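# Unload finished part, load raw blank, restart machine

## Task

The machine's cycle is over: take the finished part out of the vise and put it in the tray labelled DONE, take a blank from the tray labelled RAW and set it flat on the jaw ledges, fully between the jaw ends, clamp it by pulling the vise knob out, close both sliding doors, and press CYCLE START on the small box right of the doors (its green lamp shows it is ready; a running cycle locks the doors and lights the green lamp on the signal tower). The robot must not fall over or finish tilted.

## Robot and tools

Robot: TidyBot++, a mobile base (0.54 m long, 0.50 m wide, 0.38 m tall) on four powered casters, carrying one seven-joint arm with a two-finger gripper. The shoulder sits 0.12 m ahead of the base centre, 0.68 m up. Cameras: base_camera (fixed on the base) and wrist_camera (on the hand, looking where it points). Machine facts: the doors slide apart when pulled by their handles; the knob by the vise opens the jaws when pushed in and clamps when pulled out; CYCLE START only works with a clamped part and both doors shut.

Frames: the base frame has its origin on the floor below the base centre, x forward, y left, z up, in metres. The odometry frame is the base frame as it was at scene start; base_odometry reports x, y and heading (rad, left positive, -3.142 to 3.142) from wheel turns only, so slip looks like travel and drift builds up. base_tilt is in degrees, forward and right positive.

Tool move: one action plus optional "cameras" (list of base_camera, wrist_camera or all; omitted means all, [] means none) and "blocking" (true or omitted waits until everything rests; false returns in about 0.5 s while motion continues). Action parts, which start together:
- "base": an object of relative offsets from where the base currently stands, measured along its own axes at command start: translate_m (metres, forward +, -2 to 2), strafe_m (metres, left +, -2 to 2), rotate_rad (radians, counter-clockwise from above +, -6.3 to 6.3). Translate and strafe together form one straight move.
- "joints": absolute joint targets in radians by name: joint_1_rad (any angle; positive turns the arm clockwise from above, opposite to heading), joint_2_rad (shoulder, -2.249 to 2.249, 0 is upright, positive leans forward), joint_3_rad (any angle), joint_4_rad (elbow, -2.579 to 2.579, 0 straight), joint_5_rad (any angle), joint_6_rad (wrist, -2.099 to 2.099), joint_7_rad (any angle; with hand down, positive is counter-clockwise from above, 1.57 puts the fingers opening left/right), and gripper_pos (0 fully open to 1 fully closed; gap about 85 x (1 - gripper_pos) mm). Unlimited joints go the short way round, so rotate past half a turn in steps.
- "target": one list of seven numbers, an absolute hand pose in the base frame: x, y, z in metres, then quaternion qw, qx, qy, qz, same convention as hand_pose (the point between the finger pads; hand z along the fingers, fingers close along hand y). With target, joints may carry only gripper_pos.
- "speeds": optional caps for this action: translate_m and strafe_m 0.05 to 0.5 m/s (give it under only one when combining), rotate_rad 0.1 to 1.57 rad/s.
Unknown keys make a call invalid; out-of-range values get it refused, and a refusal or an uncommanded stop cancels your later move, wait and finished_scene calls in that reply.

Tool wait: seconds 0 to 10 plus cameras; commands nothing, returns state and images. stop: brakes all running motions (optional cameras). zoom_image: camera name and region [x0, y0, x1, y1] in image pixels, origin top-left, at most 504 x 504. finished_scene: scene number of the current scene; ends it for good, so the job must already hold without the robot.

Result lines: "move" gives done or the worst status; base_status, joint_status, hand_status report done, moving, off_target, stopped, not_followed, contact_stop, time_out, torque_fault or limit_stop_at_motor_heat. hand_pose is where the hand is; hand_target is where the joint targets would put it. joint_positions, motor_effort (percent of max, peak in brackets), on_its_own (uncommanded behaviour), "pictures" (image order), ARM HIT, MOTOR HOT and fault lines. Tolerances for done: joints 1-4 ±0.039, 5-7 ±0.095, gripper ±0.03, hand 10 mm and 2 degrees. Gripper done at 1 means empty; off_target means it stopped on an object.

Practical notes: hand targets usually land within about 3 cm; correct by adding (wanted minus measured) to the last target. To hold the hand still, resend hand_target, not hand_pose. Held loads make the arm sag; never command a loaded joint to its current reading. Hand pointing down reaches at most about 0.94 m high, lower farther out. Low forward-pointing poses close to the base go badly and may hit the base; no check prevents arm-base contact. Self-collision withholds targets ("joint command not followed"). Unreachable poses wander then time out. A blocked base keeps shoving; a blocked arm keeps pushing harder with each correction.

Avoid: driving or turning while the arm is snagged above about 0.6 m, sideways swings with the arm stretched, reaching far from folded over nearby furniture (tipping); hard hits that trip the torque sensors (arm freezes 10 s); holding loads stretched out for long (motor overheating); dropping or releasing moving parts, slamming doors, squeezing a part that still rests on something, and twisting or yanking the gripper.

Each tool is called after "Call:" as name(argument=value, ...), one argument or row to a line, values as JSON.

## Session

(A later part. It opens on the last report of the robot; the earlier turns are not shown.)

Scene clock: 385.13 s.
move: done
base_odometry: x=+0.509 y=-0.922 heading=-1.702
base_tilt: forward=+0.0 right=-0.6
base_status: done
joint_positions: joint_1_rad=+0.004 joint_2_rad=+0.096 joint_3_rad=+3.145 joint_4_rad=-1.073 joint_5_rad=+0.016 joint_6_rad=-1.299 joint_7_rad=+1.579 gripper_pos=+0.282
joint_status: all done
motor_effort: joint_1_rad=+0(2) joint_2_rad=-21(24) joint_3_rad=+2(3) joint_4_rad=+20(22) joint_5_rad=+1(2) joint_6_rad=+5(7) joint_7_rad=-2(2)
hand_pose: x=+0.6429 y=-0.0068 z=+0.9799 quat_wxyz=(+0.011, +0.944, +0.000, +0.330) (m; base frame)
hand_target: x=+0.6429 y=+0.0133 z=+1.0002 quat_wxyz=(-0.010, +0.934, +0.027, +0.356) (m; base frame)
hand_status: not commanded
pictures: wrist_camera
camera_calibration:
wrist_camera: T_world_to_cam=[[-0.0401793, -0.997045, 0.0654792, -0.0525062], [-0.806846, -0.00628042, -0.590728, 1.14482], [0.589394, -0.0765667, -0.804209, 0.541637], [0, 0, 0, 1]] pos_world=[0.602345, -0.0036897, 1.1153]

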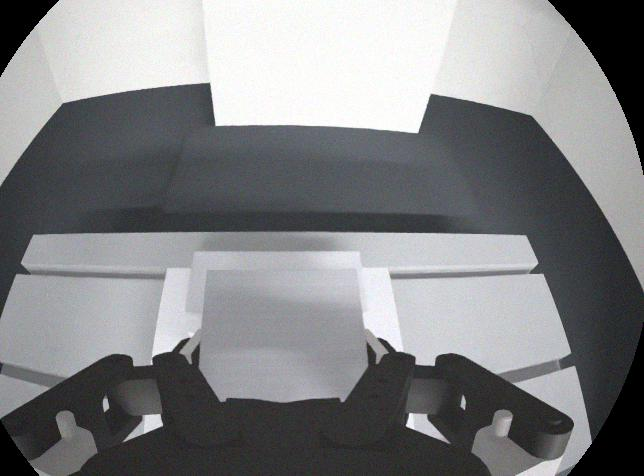

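Call:
move(
  joints={"joint_2_rad": 0.102, "joint_4_rad": -0.95, "joint_6_rad": -1.4},
  cameras=[],
)

Scene clock: 393.23 s.
move: off_target
base_odometry: x=+0.509 y=-0.922 heading=-1.702
base_tilt: forward=+0.0 right=-0.6
base_status: not commanded
joint_positions: joint_1_rad=+0.004 joint_2_rad=+0.122 joint_3_rad=+3.145 joint_4_rad=-0.993 joint_5_rad=+0.016 joint_6_rad=-1.382 joint_7_rad=+1.579 gripper_pos=+0.282
joint_status: joint_4_rad off_target (ended at -0.993, target -0.950); the others done
motor_effort: joint_1_rad=+0(1) joint_2_rad=-26(27) joint_3_rad=+1(2) joint_4_rad=+23(24) joint_5_rad=+1(1) joint_6_rad=+7(8) joint_7_rad=-1(2)
hand_pose: x=+0.6396 y=-0.0069 z=+0.9888 quat_wxyz=(+0.010, +0.949, +0.000, +0.316) (m; base frame)
hand_target: x=+0.6328 y=+0.0136 z=+1.0163 quat_wxyz=(-0.011, +0.941, +0.029, +0.338) (m; base frame)
hand_status: not commanded
pictures: none
No camera images: "cameras" was empty.

Call:
move(
  base={"translate_m": 0.005},
  speeds={"translate_m": 0.1},
  cameras=["wrist_camera"],
)

Call:
zoom_image(
  camera="wrist_camera",
  region=[170, 240, 290, 340],
)

Call:
zoom_image(
  camera="wrist_camera",
  region=[290, 240, 410, 340],
)

Scene clock: 394.63 s.
move: done
base_odometry: x=+0.508 y=-0.927 heading=-1.702
base_tilt: forward=+0.0 right=-0.6
base_status: done
joint_positions: joint_1_rad=+0.003 joint_2_rad=+0.125 joint_3_rad=+3.145 joint_4_rad=-0.992 joint_5_rad=+0.016 joint_6_rad=-1.383 joint_7_rad=+1.579 gripper_pos=+0.282
joint_status: not commanded
motor_effort: joint_1_rad=-2(4) joint_2_rad=-25(30) joint_3_rad=+0(3) joint_4_rad=+23(24) joint_5_rad=+0(2) joint_6_rad=+7(9) joint_7_rad=-1(2)
hand_pose: x=+0.6404 y=-0.0068 z=+0.9873 quat_wxyz=(+0.010, +0.949, +0.000, +0.315) (m; base frame)
hand_target: x=+0.6328 y=+0.0136 z=+1.0163 quat_wxyz=(-0.011, +0.941, +0.029, +0.338) (m; base frame)
hand_status: not commanded
pictures: wrist_camera
camera_calibration:
wrist_camera: T_world_to_cam=[[-0.0391664, -0.997057, 0.065906, -0.0541235], [-0.825279, -0.00490855, -0.564703, 1.13332], [0.563365, -0.0765083, -0.822658, 0.583999], [0, 0, 0, 1]] pos_world=[0.604181, -0.00372052, 1.12399]

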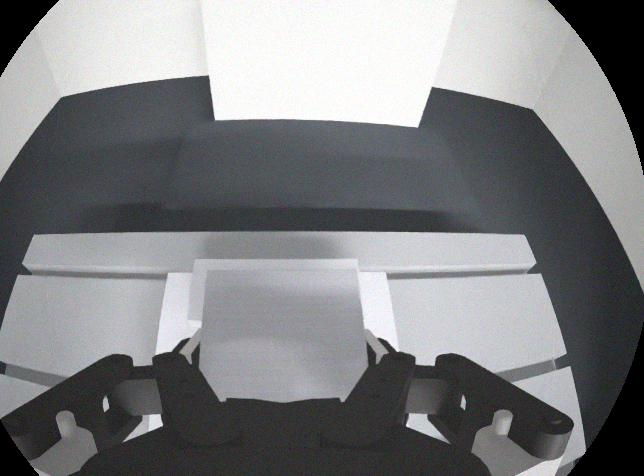

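Scaled by 4.200.

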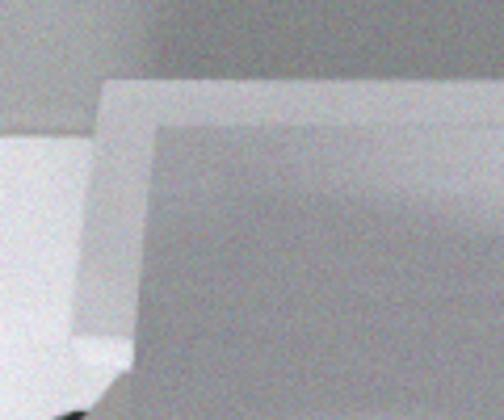

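Scaled by 4.200.

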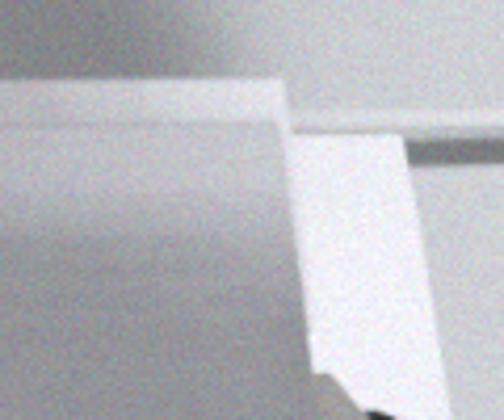

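Call:
zoom_image(
  camera="wrist_camera",
  region=[178, 300, 218, 345],
)

Scaled by 11.200.

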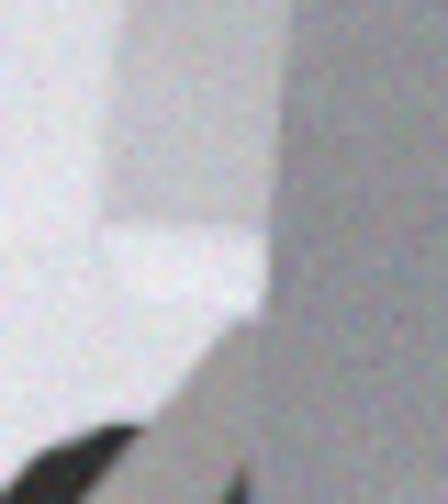

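Call:
move(
  joints={"joint_2_rad": 0.11, "joint_4_rad": -0.91, "joint_6_rad": -1.43},
  cameras=[],
)

Call:
move(
  base={"translate_m": -0.05},
  speeds={"translate_m": 0.2},
  cameras=["wrist_camera"],
)

Call:
zoom_image(
  camera="wrist_camera",
  region=[150, 220, 410, 400],
)

Scene clock: 404.77 s.
move: off_target
base_odometry: x=+0.508 y=-0.927 heading=-1.702
base_tilt: forward=+0.0 right=-0.6
base_status: not commanded
joint_positions: joint_1_rad=+0.003 joint_2_rad=+0.130 joint_3_rad=+3.145 joint_4_rad=-0.949 joint_5_rad=+0.016 joint_6_rad=-1.411 joint_7_rad=+1.579 gripper_pos=+0.282
joint_status: joint_4_rad off_target (ended at -0.949, target -0.910); the others done
motor_effort: joint_1_rad=+0(1) joint_2_rad=-27(27) joint_3_rad=+1(1) joint_4_rad=+23(24) joint_5_rad=+0(1) joint_6_rad=+7(8) joint_7_rad=-1(2)
hand_pose: x=+0.6395 y=-0.0068 z=+0.9995 quat_wxyz=(+0.010, +0.948, -0.001, +0.320) (m; base frame)
hand_target: x=+0.6315 y=+0.0137 z=+1.0250 quat_wxyz=(-0.010, +0.940, +0.030, +0.339) (m; base frame)
hand_status: not commanded
pictures: none
No camera images: "cameras" was empty.

Scene clock: 405.90 s.
move: done
base_odometry: x=+0.515 y=-0.877 heading=-1.702
base_tilt: forward=+0.0 right=-0.6
base_status: done
joint_positions: joint_1_rad=+0.003 joint_2_rad=+0.133 joint_3_rad=+3.145 joint_4_rad=-0.948 joint_5_rad=+0.015 joint_6_rad=-1.415 joint_7_rad=+1.579 gripper_pos=+0.282
joint_status: not commanded
motor_effort: joint_1_rad=+0(3) joint_2_rad=-26(30) joint_3_rad=+0(2) joint_4_rad=+23(24) joint_5_rad=+1(2) joint_6_rad=+8(8) joint_7_rad=-1(2)
hand_pose: x=+0.6392 y=-0.0065 z=+0.9981 quat_wxyz=(+0.010, +0.948, +0.000, +0.317) (m; base frame)
hand_target: x=+0.6315 y=+0.0137 z=+1.0250 quat_wxyz=(-0.010, +0.940, +0.030, +0.339) (m; base frame)
hand_status: not commanded
pictures: wrist_camera
camera_calibration:
wrist_camera: T_world_to_cam=[[-0.039329, -0.997103, 0.0651126, -0.0536598], [-0.822779, -0.00466066, -0.568342, 1.14044], [0.566999, -0.0759257, -0.820212, 0.588765], [0, 0, 0, 1]] pos_world=[0.602392, -0.00348674, 1.13457]

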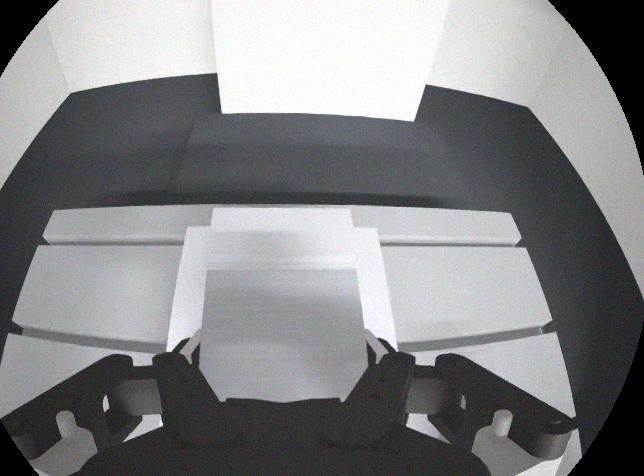

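Scaled by 1.938.

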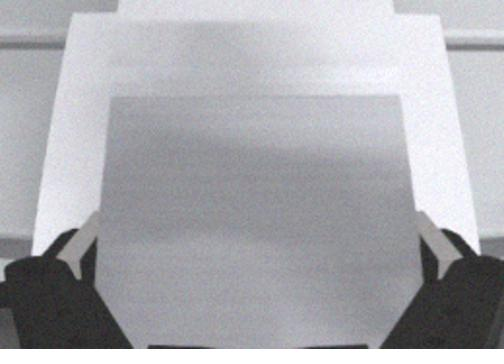

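Call:
zoom_image(
  camera="wrist_camera",
  region=[170, 195, 290, 295],
)

Call:
zoom_image(
  camera="wrist_camera",
  region=[280, 195, 400, 295],
)

Scaled by 4.200.

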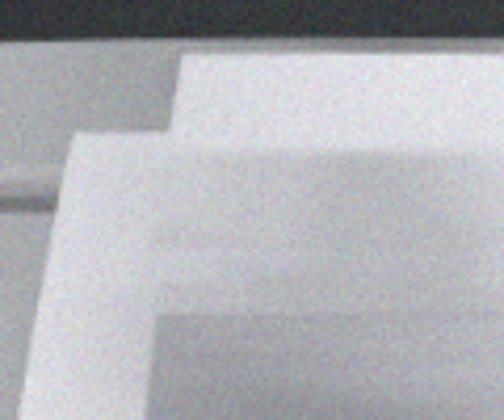

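Scaled by 4.200.

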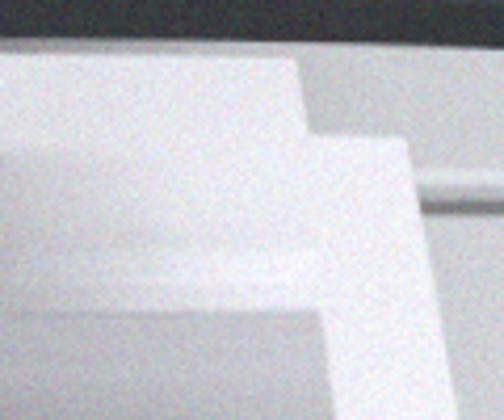

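Call:
move(
  joints={"joint_2_rad": 0.1, "joint_4_rad": -0.955, "joint_6_rad": -1.365},
  cameras=[],
)

Call:
move(
  joints={"joint_2_rad": 0.095, "joint_4_rad": -0.975, "joint_6_rad": -1.345},
  cameras=[],
)

Scene clock: 415.57 s.
move: done
base_odometry: x=+0.515 y=-0.877 heading=-1.702
base_tilt: forward=+0.0 right=-0.6
base_status: not commanded
joint_positions: joint_1_rad=+0.003 joint_2_rad=+0.131 joint_3_rad=+3.145 joint_4_rad=-0.977 joint_5_rad=+0.015 joint_6_rad=-1.390 joint_7_rad=+1.579 gripper_pos=+0.282
joint_status: all done
motor_effort: joint_1_rad=+0(1) joint_2_rad=-27(28) joint_3_rad=+1(1) joint_4_rad=+23(24) joint_5_rad=+0(1) joint_6_rad=+7(8) joint_7_rad=-2(2)
hand_pose: x=+0.6422 y=-0.0065 z=+0.9901 quat_wxyz=(+0.010, +0.949, +0.000, +0.316) (m; base frame)
hand_target: x=+0.6400 y=+0.0135 z=+1.0221 quat_wxyz=(-0.010, +0.935, +0.028, +0.353) (m; base frame)
hand_status: not commanded
pictures: none
No camera images: "cameras" was empty.

Scene clock: 416.17 s.
move: done
base_odometry: x=+0.515 y=-0.877 heading=-1.702
base_tilt: forward=+0.0 right=-0.7
base_status: not commanded
joint_positions: joint_1_rad=+0.003 joint_2_rad=+0.130 joint_3_rad=+3.145 joint_4_rad=-0.994 joint_5_rad=+0.015 joint_6_rad=-1.381 joint_7_rad=+1.579 gripper_pos=+0.282
joint_status: all done
motor_effort: joint_1_rad=+0(1) joint_2_rad=-26(27) joint_3_rad=+1(1) joint_4_rad=+23(24) joint_5_rad=+1(1) joint_6_rad=+7(8) joint_7_rad=-1(2)
hand_pose: x=+0.6422 y=-0.0065 z=+0.9844 quat_wxyz=(+0.010, +0.950, +0.000, +0.313) (m; base frame)
hand_target: x=+0.6414 y=+0.0135 z=+1.0192 quat_wxyz=(-0.010, +0.934, +0.028, +0.356) (m; base frame)
hand_status: not commanded
pictures: none
No camera images: "cameras" was empty.

Call:
move(
  joints={"joint_2_rad": 0.092, "joint_4_rad": -0.99, "joint_6_rad": -1.333},
  cameras=[],
)

Call:
move(
  joints={"joint_2_rad": 0.088, "joint_4_rad": -1.005, "joint_6_rad": -1.322},
  cameras=[],
)

Scene clock: 418.80 s.
move: done
base_odometry: x=+0.515 y=-0.877 heading=-1.702
base_tilt: forward=+0.0 right=-0.6
base_status: not commanded
joint_positions: joint_1_rad=+0.003 joint_2_rad=+0.129 joint_3_rad=+3.145 joint_4_rad=-1.006 joint_5_rad=+0.015 joint_6_rad=-1.373 joint_7_rad=+1.579 gripper_pos=+0.282
joint_status: all done
motor_effort: joint_1_rad=+0(1) joint_2_rad=-26(27) joint_3_rad=+0(1) joint_4_rad=+23(23) joint_5_rad=+0(1) joint_6_rad=+6(7) joint_7_rad=-1(2)
hand_pose: x=+0.6423 y=-0.0065 z=+0.9811 quat_wxyz=(+0.010, +0.950, +0.000, +0.312) (m; base frame)
hand_target: x=+0.6419 y=+0.0134 z=+1.0160 quat_wxyz=(-0.010, +0.934, +0.028, +0.356) (m; base frame)
hand_status: not commanded
pictures: none
No camera images: "cameras" was empty.

Scene clock: 419.33 s.
move: done
base_odometry: x=+0.515 y=-0.877 heading=-1.702
base_tilt: forward=+0.0 right=-0.6
base_status: not commanded
joint_positions: joint_1_rad=+0.003 joint_2_rad=+0.123 joint_3_rad=+3.145 joint_4_rad=-1.016 joint_5_rad=+0.015 joint_6_rad=-1.361 joint_7_rad=+1.579 gripper_pos=+0.282
joint_status: all done
motor_effort: joint_1_rad=+0(0) joint_2_rad=-25(26) joint_3_rad=+1(1) joint_4_rad=+22(23) joint_5_rad=+1(1) joint_6_rad=+7(7) joint_7_rad=-1(2)
hand_pose: x=+0.6423 y=-0.0064 z=+0.9813 quat_wxyz=(+0.010, +0.949, +0.000, +0.315) (m; base frame)
hand_target: x=+0.6418 y=+0.0134 z=+1.0130 quat_wxyz=(-0.010, +0.934, +0.028, +0.356) (m; base frame)
hand_status: not commanded
pictures: none
No camera images: "cameras" was empty.

Call:
move(
  joints={"joint_2_rad": 0.082, "joint_4_rad": -1.022, "joint_6_rad": -1.31},
  cameras=["wrist_camera"],
)

Call:
zoom_image(
  camera="wrist_camera",
  region=[170, 195, 290, 295],
)

Scene clock: 421.00 s.
move: done
base_odometry: x=+0.515 y=-0.877 heading=-1.702
base_tilt: forward=+0.0 right=-0.6
base_status: not commanded
joint_positions: joint_1_rad=+0.003 joint_2_rad=+0.116 joint_3_rad=+3.145 joint_4_rad=-1.030 joint_5_rad=+0.015 joint_6_rad=-1.346 joint_7_rad=+1.579 gripper_pos=+0.282
joint_status: all done
motor_effort: joint_1_rad=+0(1) joint_2_rad=-24(25) joint_3_rad=+1(2) joint_4_rad=+22(23) joint_5_rad=+1(1) joint_6_rad=+6(7) joint_7_rad=-1(2)
hand_pose: x=+0.6421 y=-0.0064 z=+0.9814 quat_wxyz=(+0.010, +0.948, +0.000, +0.319) (m; base frame)
hand_target: x=+0.6411 y=+0.0134 z=+1.0104 quat_wxyz=(-0.010, +0.934, +0.027, +0.356) (m; base frame)
hand_status: not commanded
pictures: wrist_camera
camera_calibration:
wrist_camera: T_world_to_cam=[[-0.0386042, -0.99711, 0.0654308, -0.0532217], [-0.820432, -0.00575231, -0.571716, 1.13517], [0.57044, -0.0757521, -0.817839, 0.568948], [0, 0, 0, 1]] pos_world=[0.604728, -0.003439, 1.11779]

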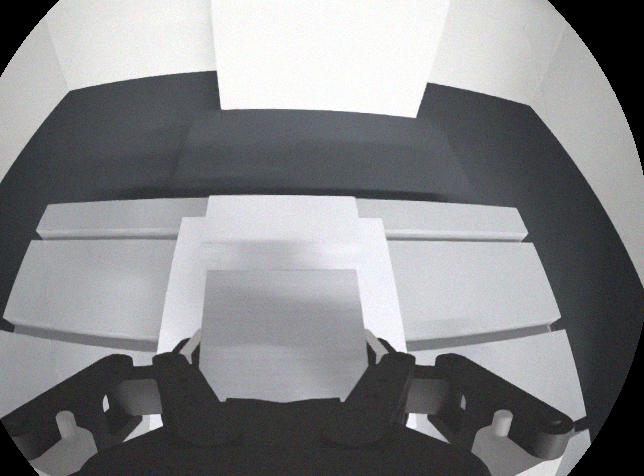

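Scaled by 4.200.

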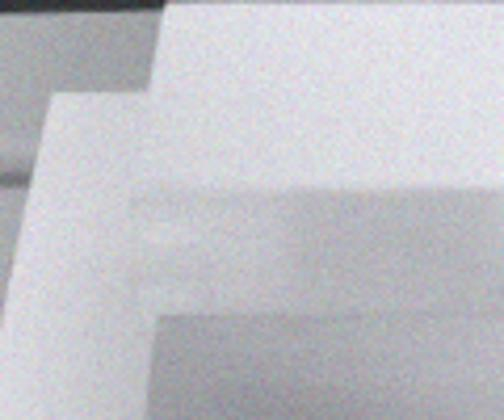

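Call:
move(
  joints={"joint_2_rad": 0.11, "joint_4_rad": -0.935, "joint_6_rad": -1.415},
  cameras=[],
)

Call:
move(
  base={"translate_m": 0.0415},
  speeds={"translate_m": 0.15},
  joints={"joint_2_rad": 0.1, "joint_4_rad": -0.97, "joint_6_rad": -1.36},
  cameras=["wrist_camera"],
)

Scene clock: 431.57 s.
move: off_target
base_odometry: x=+0.515 y=-0.877 heading=-1.702
base_tilt: forward=-0.1 right=-0.6
base_status: not commanded
joint_positions: joint_1_rad=+0.003 joint_2_rad=+0.131 joint_3_rad=+3.145 joint_4_rad=-0.976 joint_5_rad=+0.015 joint_6_rad=-1.403 joint_7_rad=+1.579 gripper_pos=+0.282
joint_status: joint_4_rad off_target (ended at -0.976, target -0.935); the others done
motor_effort: joint_1_rad=+0(1) joint_2_rad=-25(27) joint_3_rad=+1(1) joint_4_rad=+23(24) joint_5_rad=+1(1) joint_6_rad=+7(8) joint_7_rad=-1(2)
hand_pose: x=+0.6388 y=-0.0065 z=+0.9884 quat_wxyz=(+0.010, +0.951, +0.000, +0.311) (m; base frame)
hand_target: x=+0.6331 y=+0.0136 z=+1.0163 quat_wxyz=(-0.011, +0.942, +0.029, +0.335) (m; base frame)
hand_status: not commanded
pictures: none
No camera images: "cameras" was empty.

Scene clock: 432.60 s.
move: done
base_odometry: x=+0.509 y=-0.918 heading=-1.703
base_tilt: forward=+0.0 right=-0.6
base_status: done
joint_positions: joint_1_rad=+0.003 joint_2_rad=+0.134 joint_3_rad=+3.145 joint_4_rad=-0.993 joint_5_rad=+0.015 joint_6_rad=-1.383 joint_7_rad=+1.579 gripper_pos=+0.282
joint_status: all done
motor_effort: joint_1_rad=+0(3) joint_2_rad=-26(30) joint_3_rad=+1(2) joint_4_rad=+23(24) joint_5_rad=+1(1) joint_6_rad=+7(9) joint_7_rad=-1(2)
hand_pose: x=+0.6428 y=-0.0065 z=+0.9827 quat_wxyz=(+0.010, +0.951, +0.000, +0.311) (m; base frame)
hand_target: x=+0.6399 y=+0.0135 z=+1.0159 quat_wxyz=(-0.010, +0.937, +0.028, +0.349) (m; base frame)
hand_status: not commanded
pictures: wrist_camera
camera_calibration:
wrist_camera: T_world_to_cam=[[-0.0379662, -0.99711, 0.0658111, -0.0540825], [-0.830344, -0.00516168, -0.557228, 1.12865], [0.555957, -0.0758017, -0.827748, 0.588641], [0, 0, 0, 1]] pos_world=[0.607857, -0.00348041, 1.11972]

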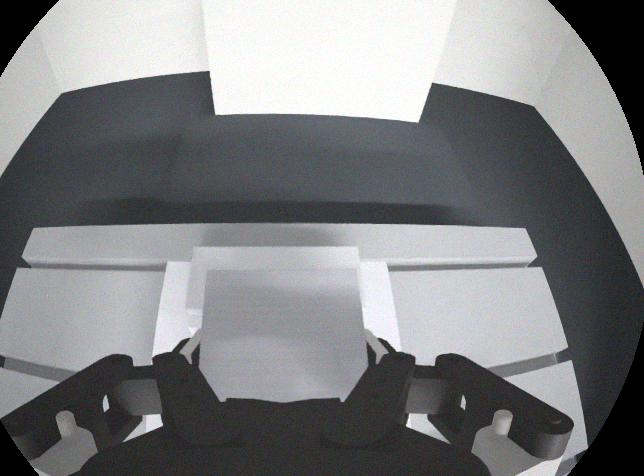

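Call:
move(
  joints={"joint_2_rad": 0.092, "joint_4_rad": -1.0, "joint_6_rad": -1.328},
  cameras=[],
)

Call:
move(
  joints={"joint_2_rad": 0.085, "joint_4_rad": -1.02, "joint_6_rad": -1.307},
  cameras=["wrist_camera"],
)

Scene clock: 434.37 s.
move: done
base_odometry: x=+0.509 y=-0.918 heading=-1.703
base_tilt: forward=+0.0 right=-0.6
base_status: not commanded
joint_positions: joint_1_rad=+0.003 joint_2_rad=+0.125 joint_3_rad=+3.145 joint_4_rad=-1.014 joint_5_rad=+0.015 joint_6_rad=-1.362 joint_7_rad=+1.579 gripper_pos=+0.282
joint_status: all done
motor_effort: joint_1_rad=+0(1) joint_2_rad=-25(26) joint_3_rad=+1(2) joint_4_rad=+22(24) joint_5_rad=+1(1) joint_6_rad=+7(7) joint_7_rad=-1(2)
hand_pose: x=+0.6431 y=-0.0065 z=+0.9811 quat_wxyz=(+0.010, +0.949, +0.000, +0.315) (m; base frame)
hand_target: x=+0.6422 y=+0.0134 z=+1.0122 quat_wxyz=(-0.010, +0.935, +0.028, +0.353) (m; base frame)
hand_status: not commanded
pictures: none
No camera images: "cameras" was empty.

Scene clock: 434.93 s.
move: done
base_odometry: x=+0.509 y=-0.918 heading=-1.703
base_tilt: forward=+0.0 right=-0.7
base_status: not commanded
joint_positions: joint_1_rad=+0.003 joint_2_rad=+0.117 joint_3_rad=+3.145 joint_4_rad=-1.031 joint_5_rad=+0.015 joint_6_rad=-1.345 joint_7_rad=+1.579 gripper_pos=+0.282
joint_status: all done
motor_effort: joint_1_rad=+0(0) joint_2_rad=-25(25) joint_3_rad=+2(2) joint_4_rad=+22(22) joint_5_rad=+1(1) joint_6_rad=+7(8) joint_7_rad=-1(2)
hand_pose: x=+0.6430 y=-0.0064 z=+0.9808 quat_wxyz=(+0.010, +0.948, +0.000, +0.319) (m; base frame)
hand_target: x=+0.6430 y=+0.0134 z=+1.0104 quat_wxyz=(-0.010, +0.934, +0.027, +0.357) (m; base frame)
hand_status: not commanded
pictures: wrist_camera
camera_calibration:
wrist_camera: T_world_to_cam=[[-0.0385657, -0.99711, 0.0654532, -0.0531929], [-0.820548, -0.00578136, -0.571548, 1.1354], [0.570275, -0.0757496, -0.817954, 0.568124], [0, 0, 0, 1]] pos_world=[0.60561, -0.00343989, 1.11712]

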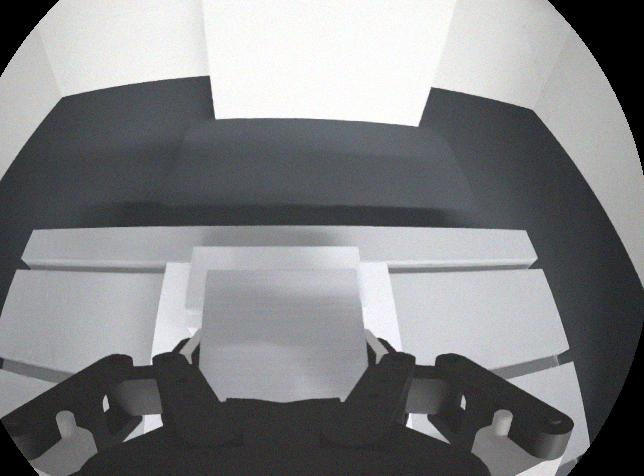

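Call:
zoom_image(
  camera="wrist_camera",
  region=[180, 255, 300, 375],
)

Call:
zoom_image(
  camera="wrist_camera",
  region=[280, 255, 400, 375],
)

Scaled by 4.200.

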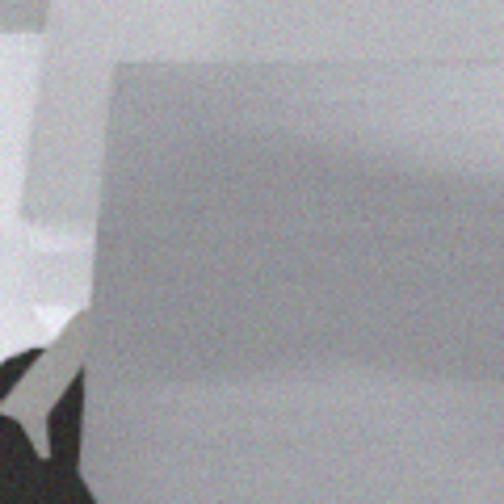

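Scaled by 4.200.

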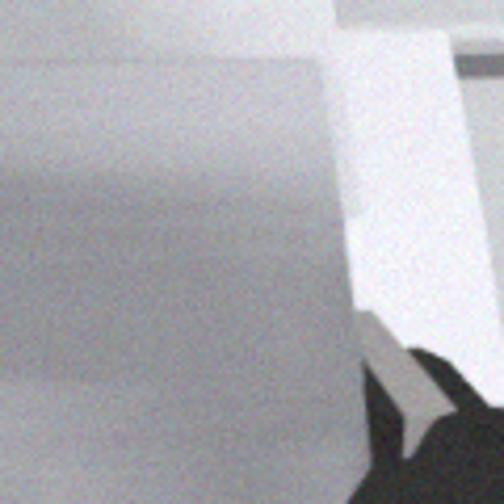

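Call:
move(
  joints={"joint_2_rad": 0.085, "joint_4_rad": -1.02, "joint_6_rad": -1.365},
  cameras=[],
)

Call:
move(
  base={"translate_m": 0.0015},
  speeds={"translate_m": 0.1},
  cameras=[],
)

Call:
move(
  base={"translate_m": 0.0015},
  speeds={"translate_m": 0.1},
  cameras=[],
)

Scene clock: 447.70 s.
move: done
base_odometry: x=+0.509 y=-0.918 heading=-1.703
base_tilt: forward=+0.0 right=-0.6
base_status: not commanded
joint_positions: joint_1_rad=+0.003 joint_2_rad=+0.115 joint_3_rad=+3.145 joint_4_rad=-1.032 joint_5_rad=+0.015 joint_6_rad=-1.362 joint_7_rad=+1.579 gripper_pos=+0.282
joint_status: all done
motor_effort: joint_1_rad=-1(1) joint_2_rad=-26(27) joint_3_rad=+0(2) joint_4_rad=+22(23) joint_5_rad=+1(1) joint_6_rad=+4(8) joint_7_rad=-1(2)
hand_pose: x=+0.6380 y=-0.0064 z=+0.9780 quat_wxyz=(+0.010, +0.950, +0.000, +0.311) (m; base frame)
hand_target: x=+0.6292 y=+0.0135 z=+0.9988 quat_wxyz=(-0.011, +0.944, +0.028, +0.330) (m; base frame)
hand_status: not commanded
pictures: none
No camera images: "cameras" was empty.

Scene clock: 448.17 s.
move: done
base_odometry: x=+0.509 y=-0.920 heading=-1.703
base_tilt: forward=+0.0 right=-0.6
base_status: done
joint_positions: joint_1_rad=+0.003 joint_2_rad=+0.115 joint_3_rad=+3.145 joint_4_rad=-1.036 joint_5_rad=+0.015 joint_6_rad=-1.364 joint_7_rad=+1.579 gripper_pos=+0.282
joint_status: not commanded
motor_effort: joint_1_rad=-1(2) joint_2_rad=-27(29) joint_3_rad=+0(2) joint_4_rad=+22(24) joint_5_rad=+0(2) joint_6_rad=+4(8) joint_7_rad=-1(1)
hand_pose: x=+0.6368 y=-0.0064 z=+0.9757 quat_wxyz=(+0.010, +0.951, +0.000, +0.308) (m; base frame)
hand_target: x=+0.6292 y=+0.0135 z=+0.9988 quat_wxyz=(-0.011, +0.944, +0.028, +0.330) (m; base frame)
hand_status: not commanded
pictures: none
No camera images: "cameras" was empty.

Scene clock: 448.60 s.
move: done
base_odometry: x=+0.508 y=-0.921 heading=-1.703
base_tilt: forward=+0.0 right=-0.7
base_status: done
joint_positions: joint_1_rad=+0.003 joint_2_rad=+0.114 joint_3_rad=+3.145 joint_4_rad=-1.038 joint_5_rad=+0.015 joint_6_rad=-1.365 joint_7_rad=+1.579 gripper_pos=+0.282
joint_status: not commanded
motor_effort: joint_1_rad=-1(2) joint_2_rad=-25(29) joint_3_rad=+0(2) joint_4_rad=+23(24) joint_5_rad=+0(2) joint_6_rad=+7(7) joint_7_rad=-2(2)
hand_pose: x=+0.6360 y=-0.0064 z=+0.9752 quat_wxyz=(+0.010, +0.952, +0.000, +0.307) (m; base frame)
hand_target: x=+0.6292 y=+0.0135 z=+0.9988 quat_wxyz=(-0.011, +0.944, +0.028, +0.330) (m; base frame)
hand_status: not commanded
pictures: none
No camera images: "cameras" was empty.

Call:
move(
  base={"translate_m": 0.0015},
  speeds={"translate_m": 0.1},
  cameras=["wrist_camera"],
)

Call:
zoom_image(
  camera="wrist_camera",
  region=[170, 240, 290, 340],
)

Scene clock: 450.03 s.
move: done
base_odometry: x=+0.508 y=-0.922 heading=-1.704
base_tilt: forward=-0.1 right=-0.6
base_status: done
joint_positions: joint_1_rad=+0.003 joint_2_rad=+0.114 joint_3_rad=+3.145 joint_4_rad=-1.038 joint_5_rad=+0.015 joint_6_rad=-1.365 joint_7_rad=+1.579 gripper_pos=+0.282
joint_status: not commanded
motor_effort: joint_1_rad=-2(3) joint_2_rad=-24(31) joint_3_rad=+0(2) joint_4_rad=+23(24) joint_5_rad=+0(1) joint_6_rad=+7(8) joint_7_rad=-1(2)
hand_pose: x=+0.6359 y=-0.0064 z=+0.9752 quat_wxyz=(+0.010, +0.952, +0.000, +0.307) (m; base frame)
hand_target: x=+0.6292 y=+0.0135 z=+0.9988 quat_wxyz=(-0.011, +0.944, +0.028, +0.330) (m; base frame)
hand_status: not commanded
pictures: wrist_camera
camera_calibration:
wrist_camera: T_world_to_cam=[[-0.0367079, -0.997132, 0.0661907, -0.0549143], [-0.834313, -0.00587925, -0.55126, 1.11541], [0.550068, -0.0754593, -0.831704, 0.593911], [0, 0, 0, 1]] pos_world=[0.601894, -0.00338292, 1.11247]

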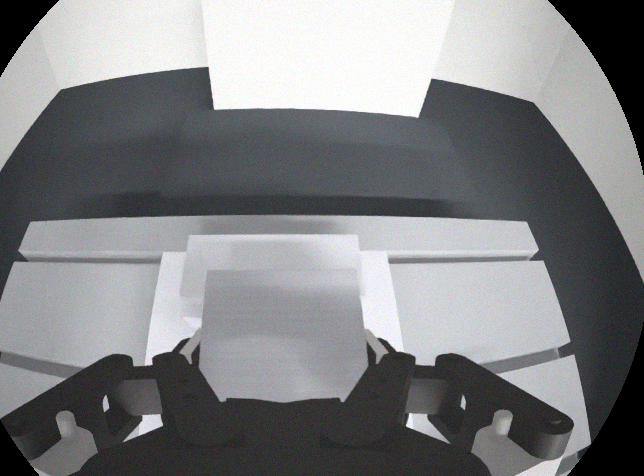

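Scaled by 4.200.

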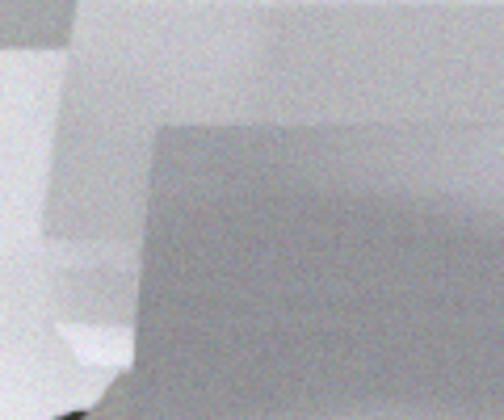

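Call:
move(
  base={"translate_m": 0.002},
  speeds={"translate_m": 0.1},
  cameras=[],
)

Call:
move(
  joints={"joint_2_rad": 0.08, "joint_4_rad": -1.035, "joint_6_rad": -1.35},
  cameras=["wrist_camera"],
)

Call:
zoom_image(
  camera="wrist_camera",
  region=[170, 240, 290, 340],
)

Scene clock: 455.90 s.
move: done
base_odometry: x=+0.508 y=-0.924 heading=-1.704
base_tilt: forward=+0.0 right=-0.6
base_status: done
joint_positions: joint_1_rad=+0.003 joint_2_rad=+0.113 joint_3_rad=+3.145 joint_4_rad=-1.038 joint_5_rad=+0.015 joint_6_rad=-1.365 joint_7_rad=+1.579 gripper_pos=+0.282
joint_status: not commanded
motor_effort: joint_1_rad=-2(3) joint_2_rad=-25(30) joint_3_rad=+0(2) joint_4_rad=+23(24) joint_5_rad=+0(1) joint_6_rad=+7(8) joint_7_rad=-1(2)
hand_pose: x=+0.6357 y=-0.0063 z=+0.9754 quat_wxyz=(+0.010, +0.952, +0.000, +0.307) (m; base frame)
hand_target: x=+0.6292 y=+0.0135 z=+0.9988 quat_wxyz=(-0.011, +0.944, +0.028, +0.330) (m; base frame)
hand_status: not commanded
pictures: none
No camera images: "cameras" was empty.

Scene clock: 456.43 s.
move: done
base_odometry: x=+0.508 y=-0.924 heading=-1.704
base_tilt: forward=+0.0 right=-0.6
base_status: not commanded
joint_positions: joint_1_rad=+0.003 joint_2_rad=+0.111 joint_3_rad=+3.145 joint_4_rad=-1.048 joint_5_rad=+0.015 joint_6_rad=-1.364 joint_7_rad=+1.579 gripper_pos=+0.282
joint_status: all done
motor_effort: joint_1_rad=+0(1) joint_2_rad=-25(27) joint_3_rad=+0(2) joint_4_rad=+23(23) joint_5_rad=+1(1) joint_6_rad=+6(7) joint_7_rad=-1(2)
hand_pose: x=+0.6342 y=-0.0063 z=+0.9718 quat_wxyz=(+0.010, +0.953, +0.000, +0.304) (m; base frame)
hand_target: x=+0.6297 y=+0.0135 z=+0.9971 quat_wxyz=(-0.011, +0.943, +0.028, +0.332) (m; base frame)
hand_status: not commanded
pictures: wrist_camera
camera_calibration:
wrist_camera: T_world_to_cam=[[-0.036175, -0.997139, 0.0663745, -0.0552409], [-0.837997, -0.00591918, -0.545643, 1.10904], [0.544475, -0.0753603, -0.835385, 0.599127], [0, 0, 0, 1]] pos_world=[0.601163, -0.0033679, 1.10931]

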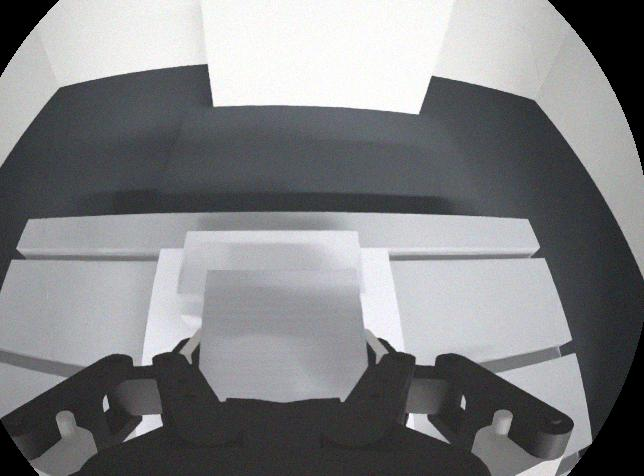

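Scaled by 4.200.

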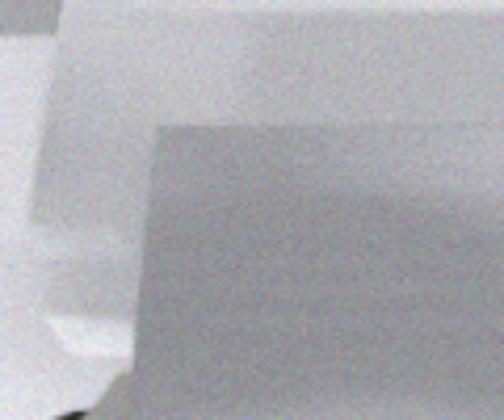

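Call:
move(
  base={"translate_m": -0.001},
  speeds={"translate_m": 0.1},
  joints={"joint_2_rad": 0.072, "joint_4_rad": -1.06, "joint_6_rad": -1.295},
  cameras=["wrist_camera"],
)

Call:
zoom_image(
  camera="wrist_camera",
  region=[170, 240, 290, 340],
)

Scene clock: 460.67 s.
move: done
base_odometry: x=+0.508 y=-0.923 heading=-1.704
base_tilt: forward=+0.0 right=-0.6
base_status: done
joint_positions: joint_1_rad=+0.003 joint_2_rad=+0.101 joint_3_rad=+3.145 joint_4_rad=-1.074 joint_5_rad=+0.015 joint_6_rad=-1.329 joint_7_rad=+1.580 gripper_pos=+0.282
joint_status: all done
motor_effort: joint_1_rad=+0(3) joint_2_rad=-24(27) joint_3_rad=+2(3) joint_4_rad=+23(24) joint_5_rad=+1(2) joint_6_rad=+6(8) joint_7_rad=-1(2)
hand_pose: x=+0.6369 y=-0.0062 z=+0.9714 quat_wxyz=(+0.010, +0.950, +0.001, +0.313) (m; base frame)
hand_target: x=+0.6377 y=+0.0133 z=+1.0001 quat_wxyz=(-0.010, +0.936, +0.027, +0.350) (m; base frame)
hand_status: not commanded
pictures: wrist_camera
camera_calibration:
wrist_camera: T_world_to_cam=[[-0.0368209, -0.997148, 0.0658832, -0.0541483], [-0.827219, -0.00657569, -0.561841, 1.11983], [0.560672, -0.0751874, -0.824617, 0.576525], [0, 0, 0, 1]] pos_world=[0.601112, -0.0032828, 1.10815]

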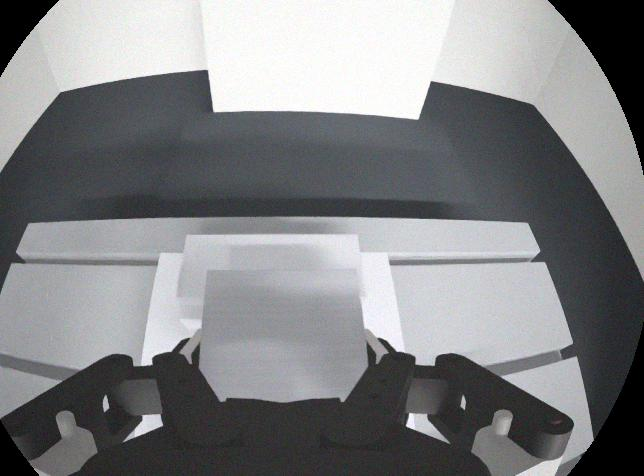

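Scaled by 4.200.

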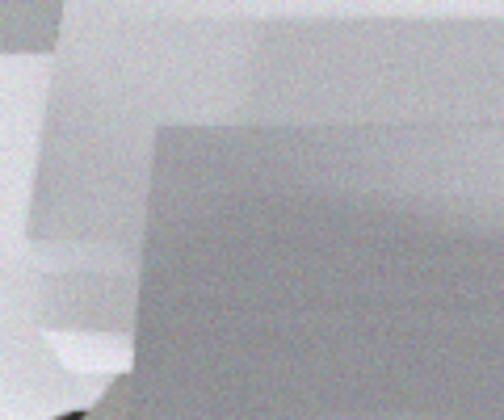

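Call:
move(
  joints={"joint_2_rad": 0.067, "joint_4_rad": -1.08, "joint_6_rad": -1.277},
  cameras=[],
)

Call:
move(
  joints={"joint_2_rad": 0.062, "joint_4_rad": -1.1, "joint_6_rad": -1.26},
  cameras=[],
)

Scene clock: 462.97 s.
move: done
base_odometry: x=+0.508 y=-0.923 heading=-1.704
base_tilt: forward=+0.0 right=-0.6
base_status: not commanded
joint_positions: joint_1_rad=+0.003 joint_2_rad=+0.094 joint_3_rad=+3.145 joint_4_rad=-1.088 joint_5_rad=+0.015 joint_6_rad=-1.314 joint_7_rad=+1.580 gripper_pos=+0.282
joint_status: all done
motor_effort: joint_1_rad=+0(1) joint_2_rad=-22(24) joint_3_rad=+2(2) joint_4_rad=+22(23) joint_5_rad=+1(1) joint_6_rad=+7(7) joint_7_rad=-1(1)
hand_pose: x=+0.6367 y=-0.0062 z=+0.9715 quat_wxyz=(+0.010, +0.948, +0.001, +0.318) (m; base frame)
hand_target: x=+0.6383 y=+0.0133 z=+0.9966 quat_wxyz=(-0.010, +0.936, +0.027, +0.352) (m; base frame)
hand_status: not commanded
pictures: none
No camera images: "cameras" was empty.

Scene clock: 463.53 s.
move: done
base_odometry: x=+0.508 y=-0.923 heading=-1.704
base_tilt: forward=+0.0 right=-0.6
base_status: not commanded
joint_positions: joint_1_rad=+0.003 joint_2_rad=+0.085 joint_3_rad=+3.145 joint_4_rad=-1.103 joint_5_rad=+0.015 joint_6_rad=-1.296 joint_7_rad=+1.580 gripper_pos=+0.282
joint_status: all done
motor_effort: joint_1_rad=+1(1) joint_2_rad=-23(23) joint_3_rad=+2(2) joint_4_rad=+21(22) joint_5_rad=+1(2) joint_6_rad=+6(7) joint_7_rad=-1(2)
hand_pose: x=+0.6366 y=-0.0062 z=+0.9717 quat_wxyz=(+0.010, +0.947, +0.001, +0.322) (m; base frame)
hand_target: x=+0.6386 y=+0.0132 z=+0.9928 quat_wxyz=(-0.010, +0.935, +0.026, +0.352) (m; base frame)
hand_status: not commanded
pictures: none
No camera images: "cameras" was empty.

Call:
move(
  joints={"joint_2_rad": 0.09, "joint_4_rad": -1.085, "joint_6_rad": -1.32},
  cameras=["wrist_camera"],
)

Call:
zoom_image(
  camera="wrist_camera",
  region=[170, 240, 290, 340],
)

Scene clock: 466.23 s.
move: done
base_odometry: x=+0.508 y=-0.923 heading=-1.704
base_tilt: forward=-0.1 right=-0.6
base_status: not commanded
joint_positions: joint_1_rad=+0.003 joint_2_rad=+0.091 joint_3_rad=+3.145 joint_4_rad=-1.093 joint_5_rad=+0.015 joint_6_rad=-1.309 joint_7_rad=+1.580 gripper_pos=+0.282
joint_status: all done
motor_effort: joint_1_rad=+0(1) joint_2_rad=-21(23) joint_3_rad=+1(2) joint_4_rad=+19(21) joint_5_rad=+1(1) joint_6_rad=+5(7) joint_7_rad=-1(2)
hand_pose: x=+0.6367 y=-0.0062 z=+0.9714 quat_wxyz=(+0.010, +0.948, +0.001, +0.319) (m; base frame)
hand_target: x=+0.6343 y=+0.0134 z=+0.9739 quat_wxyz=(-0.011, +0.948, +0.027, +0.318) (m; base frame)
hand_status: not commanded
pictures: wrist_camera
camera_calibration:
wrist_camera: T_world_to_cam=[[-0.037245, -0.997147, 0.0656517, -0.0536458], [-0.820747, -0.00695462, -0.57125, 1.12467], [0.570077, -0.0751596, -0.818146, 0.564362], [0, 0, 0, 1]] pos_world=[0.599345, -0.00325389, 1.10772]

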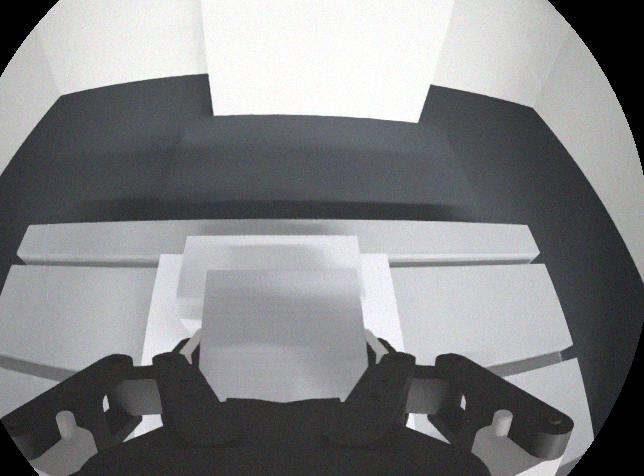

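Scaled by 4.200.

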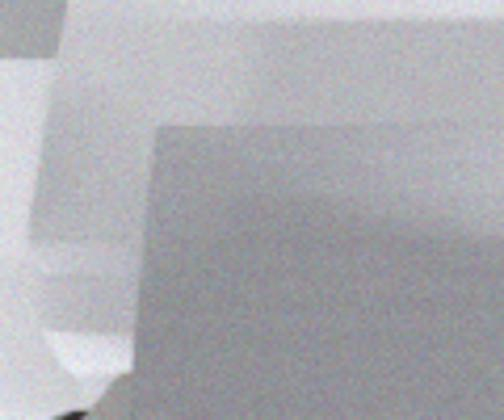

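Call:
move(
)

Scene clock: 474.97 s.
base_odometry: x=+0.508 y=-0.923 heading=-1.704
base_tilt: forward=+0.0 right=-0.7
base_status: not commanded
joint_positions: joint_1_rad=+0.003 joint_2_rad=+0.091 joint_3_rad=+3.145 joint_4_rad=-1.093 joint_5_rad=+0.015 joint_6_rad=-1.309 joint_7_rad=+1.580 gripper_pos=+0.282
joint_status: all done
motor_effort: joint_1_rad=+0(1) joint_2_rad=-21(23) joint_3_rad=+1(2) joint_4_rad=+20(21) joint_5_rad=+1(1) joint_6_rad=+4(7) joint_7_rad=-2(2)
hand_pose: x=+0.6367 y=-0.0062 z=+0.9714 quat_wxyz=(+0.010, +0.948, +0.001, +0.319) (m; base frame)
hand_target: x=+0.6343 y=+0.0134 z=+0.9739 quat_wxyz=(-0.011, +0.948, +0.027, +0.318) (m; base frame)
hand_status: not commanded
pictures: base_camera, wrist_camera
camera_calibration:
wrist_camera: T_world_to_cam=[[-0.037245, -0.997147, 0.0656517, -0.0536458], [-0.820747, -0.00695462, -0.57125, 1.12467], [0.570077, -0.0751596, -0.818146, 0.564362], [0, 0, 0, 1]] pos_world=[0.599345, -0.00325389, 1.10772]

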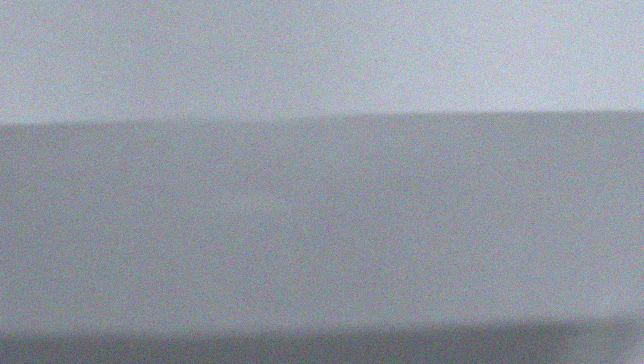

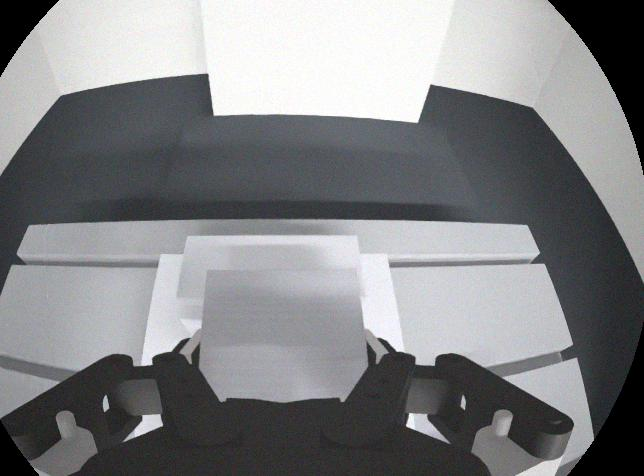

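Call:
move(
  joints={"gripper_pos": 0.0},
  cameras=["wrist_camera"],
)

Call:
zoom_image(
  camera="wrist_camera",
  region=[130, 200, 430, 440],
)

Scene clock: 476.47 s.
move: done
base_odometry: x=+0.508 y=-0.923 heading=-1.704
base_tilt: forward=+0.0 right=-0.6
base_status: not commanded
joint_positions: joint_1_rad=+0.003 joint_2_rad=+0.092 joint_3_rad=+3.145 joint_4_rad=-1.093 joint_5_rad=+0.015 joint_6_rad=-1.309 joint_7_rad=+1.580 gripper_pos=+0.000
joint_status: all done
motor_effort: joint_1_rad=-1(1) joint_2_rad=-22(24) joint_3_rad=+1(2) joint_4_rad=+20(22) joint_5_rad=+1(1) joint_6_rad=+6(6) joint_7_rad=-2(2)
hand_pose: x=+0.6367 y=-0.0062 z=+0.9709 quat_wxyz=(+0.010, +0.948, +0.001, +0.318) (m; base frame)
hand_target: x=+0.6343 y=+0.0134 z=+0.9739 quat_wxyz=(-0.011, +0.948, +0.027, +0.318) (m; base frame)
hand_status: not commanded
pictures: wrist_camera
camera_calibration:
wrist_camera: T_world_to_cam=[[-0.0371886, -0.997148, 0.06568, -0.0536797], [-0.821253, -0.00695052, -0.570523, 1.12412], [0.569352, -0.0751569, -0.818651, 0.564934], [0, 0, 0, 1]] pos_world=[0.599546, -0.00325469, 1.10735]

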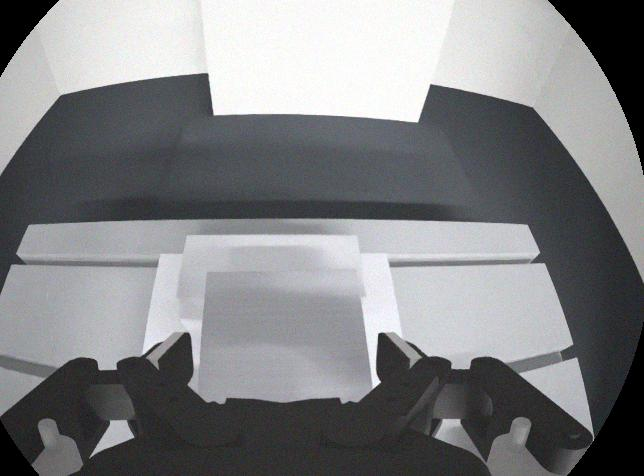

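Scaled by 1.680.

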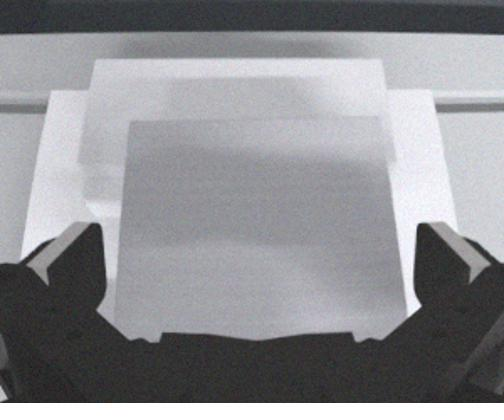

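Call:
move(
  joints={"joint_2_rad": 0.095, "joint_4_rad": -0.97, "joint_6_rad": -1.36},
  cameras=["wrist_camera"],
)

Call:
zoom_image(
  camera="wrist_camera",
  region=[130, 200, 430, 440],
)

Scene clock: 480.53 s.
move: done
base_odometry: x=+0.508 y=-0.923 heading=-1.704
base_tilt: forward=+0.0 right=-0.6
base_status: not commanded
joint_positions: joint_1_rad=+0.003 joint_2_rad=+0.094 joint_3_rad=+3.145 joint_4_rad=-0.987 joint_5_rad=+0.015 joint_6_rad=-1.324 joint_7_rad=+1.580 gripper_pos=+0.000
joint_status: all done
motor_effort: joint_1_rad=-1(1) joint_2_rad=-20(23) joint_3_rad=+1(2) joint_4_rad=+20(22) joint_5_rad=+1(1) joint_6_rad=+6(6) joint_7_rad=-1(2)
hand_pose: x=+0.6450 y=-0.0063 z=+1.0181 quat_wxyz=(+0.010, +0.933, +0.000, +0.360) (m; base frame)
hand_target: x=+0.6383 y=+0.0135 z=+1.0185 quat_wxyz=(-0.010, +0.936, +0.028, +0.351) (m; base frame)
hand_status: not commanded
pictures: wrist_camera
camera_calibration:
wrist_camera: T_world_to_cam=[[-0.0430803, -0.997111, 0.0625568, -0.0495441], [-0.767236, -0.00708706, -0.641326, 1.1951], [0.639917, -0.0756244, -0.764714, 0.49842], [0, 0, 0, 1]] pos_world=[0.595843, -0.00323853, 1.1507]

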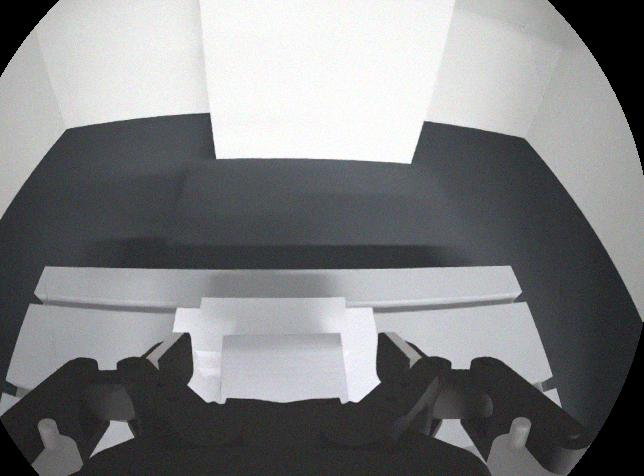

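Scaled by 1.680.

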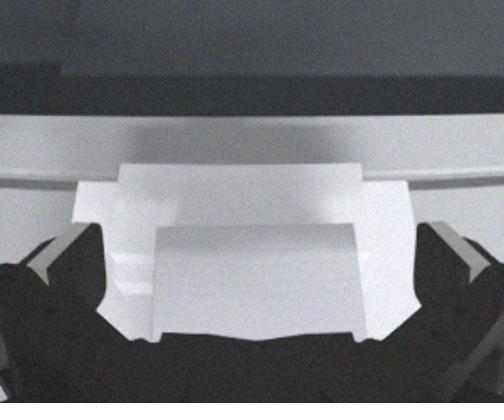

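Call:
move(
  joints={"joint_2_rad": 0.07, "joint_4_rad": -0.90, "joint_6_rad": -1.38},
  cameras=["wrist_camera"],
)

Call:
move(
  base={"translate_m": -0.10},
  speeds={"translate_m": 0.2},
  cameras=["wrist_camera"],
)

Call:
zoom_image(
  camera="wrist_camera",
  region=[130, 120, 430, 400],
)

Scene clock: 482.77 s.
move: done
base_odometry: x=+0.508 y=-0.923 heading=-1.704
base_tilt: forward=+0.0 right=-0.6
base_status: not commanded
joint_positions: joint_1_rad=+0.003 joint_2_rad=+0.080 joint_3_rad=+3.145 joint_4_rad=-0.918 joint_5_rad=+0.015 joint_6_rad=-1.343 joint_7_rad=+1.580 gripper_pos=+0.000
joint_status: all done
motor_effort: joint_1_rad=+0(1) joint_2_rad=-20(23) joint_3_rad=+1(1) joint_4_rad=+19(21) joint_5_rad=+1(1) joint_6_rad=+6(7) joint_7_rad=-1(2)
hand_pose: x=+0.6401 y=-0.0063 z=+1.0549 quat_wxyz=(+0.010, +0.921, +0.000, +0.390) (m; base frame)
hand_target: x=+0.6291 y=+0.0136 z=+1.0607 quat_wxyz=(-0.009, +0.922, +0.029, +0.386) (m; base frame)
hand_status: not commanded
pictures: wrist_camera
camera_calibration:
wrist_camera: T_world_to_cam=[[-0.0472064, -0.997088, 0.0598871, -0.0465934], [-0.724983, -0.00704266, -0.68873, 1.23783], [0.687147, -0.0759296, -0.72254, 0.454917], [0, 0, 0, 1]] pos_world=[0.582614, -0.00319839, 1.18402]

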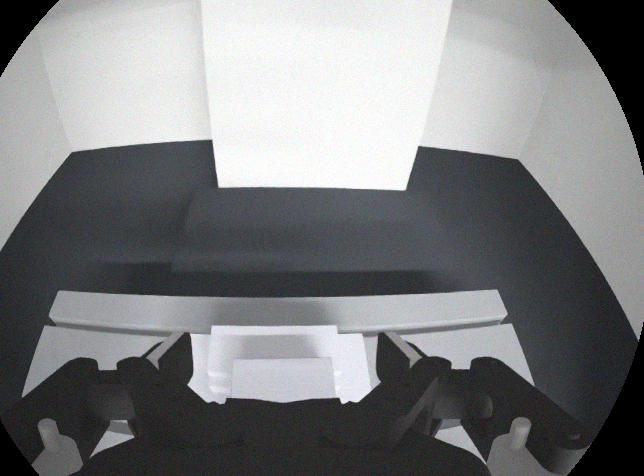

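Scene clock: 484.13 s.
move: done
base_odometry: x=+0.521 y=-0.824 heading=-1.704
base_tilt: forward=+0.0 right=-0.6
base_status: done
joint_positions: joint_1_rad=+0.003 joint_2_rad=+0.072 joint_3_rad=+3.145 joint_4_rad=-0.917 joint_5_rad=+0.015 joint_6_rad=-1.347 joint_7_rad=+1.580 gripper_pos=+0.000
joint_status: not commanded
motor_effort: joint_1_rad=+0(1) joint_2_rad=-20(24) joint_3_rad=+0(2) joint_4_rad=+19(20) joint_5_rad=+1(1) joint_6_rad=+6(7) joint_7_rad=-1(2)
hand_pose: x=+0.6365 y=-0.0063 z=+1.0588 quat_wxyz=(+0.010, +0.920, +0.000, +0.392) (m; base frame)
hand_target: x=+0.6291 y=+0.0136 z=+1.0607 quat_wxyz=(-0.009, +0.922, +0.029, +0.386) (m; base frame)
hand_status: not commanded
pictures: wrist_camera
camera_calibration:
wrist_camera: T_world_to_cam=[[-0.0475591, -0.997089, 0.0596018, -0.0464457], [-0.721065, -0.00702123, -0.692831, 1.23977], [0.691233, -0.0759272, -0.718632, 0.453471], [0, 0, 0, 1]] pos_world=[0.578295, -0.0031749, 1.1876]

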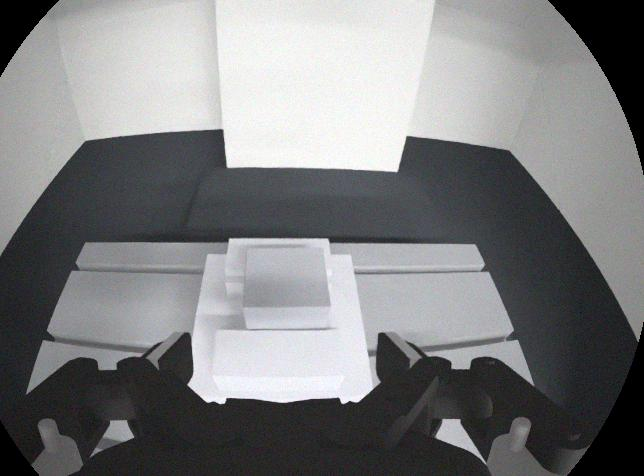

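Scaled by 1.680.

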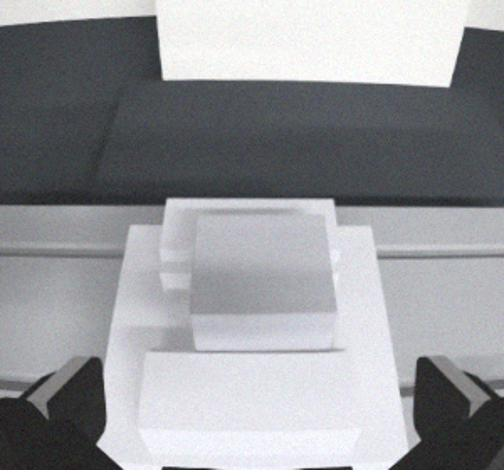

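Call:
zoom_image(
  camera="wrist_camera",
  region=[190, 225, 370, 400],
)

Scaled by 2.800.

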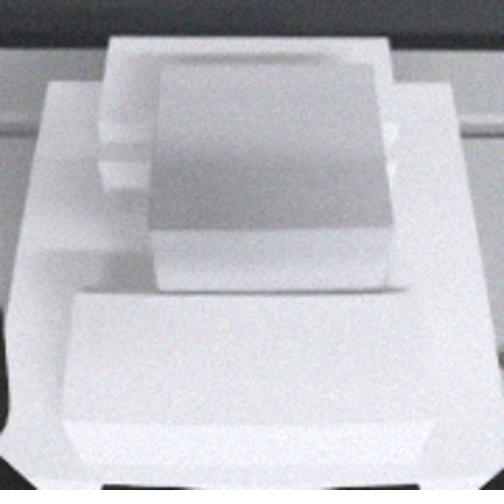

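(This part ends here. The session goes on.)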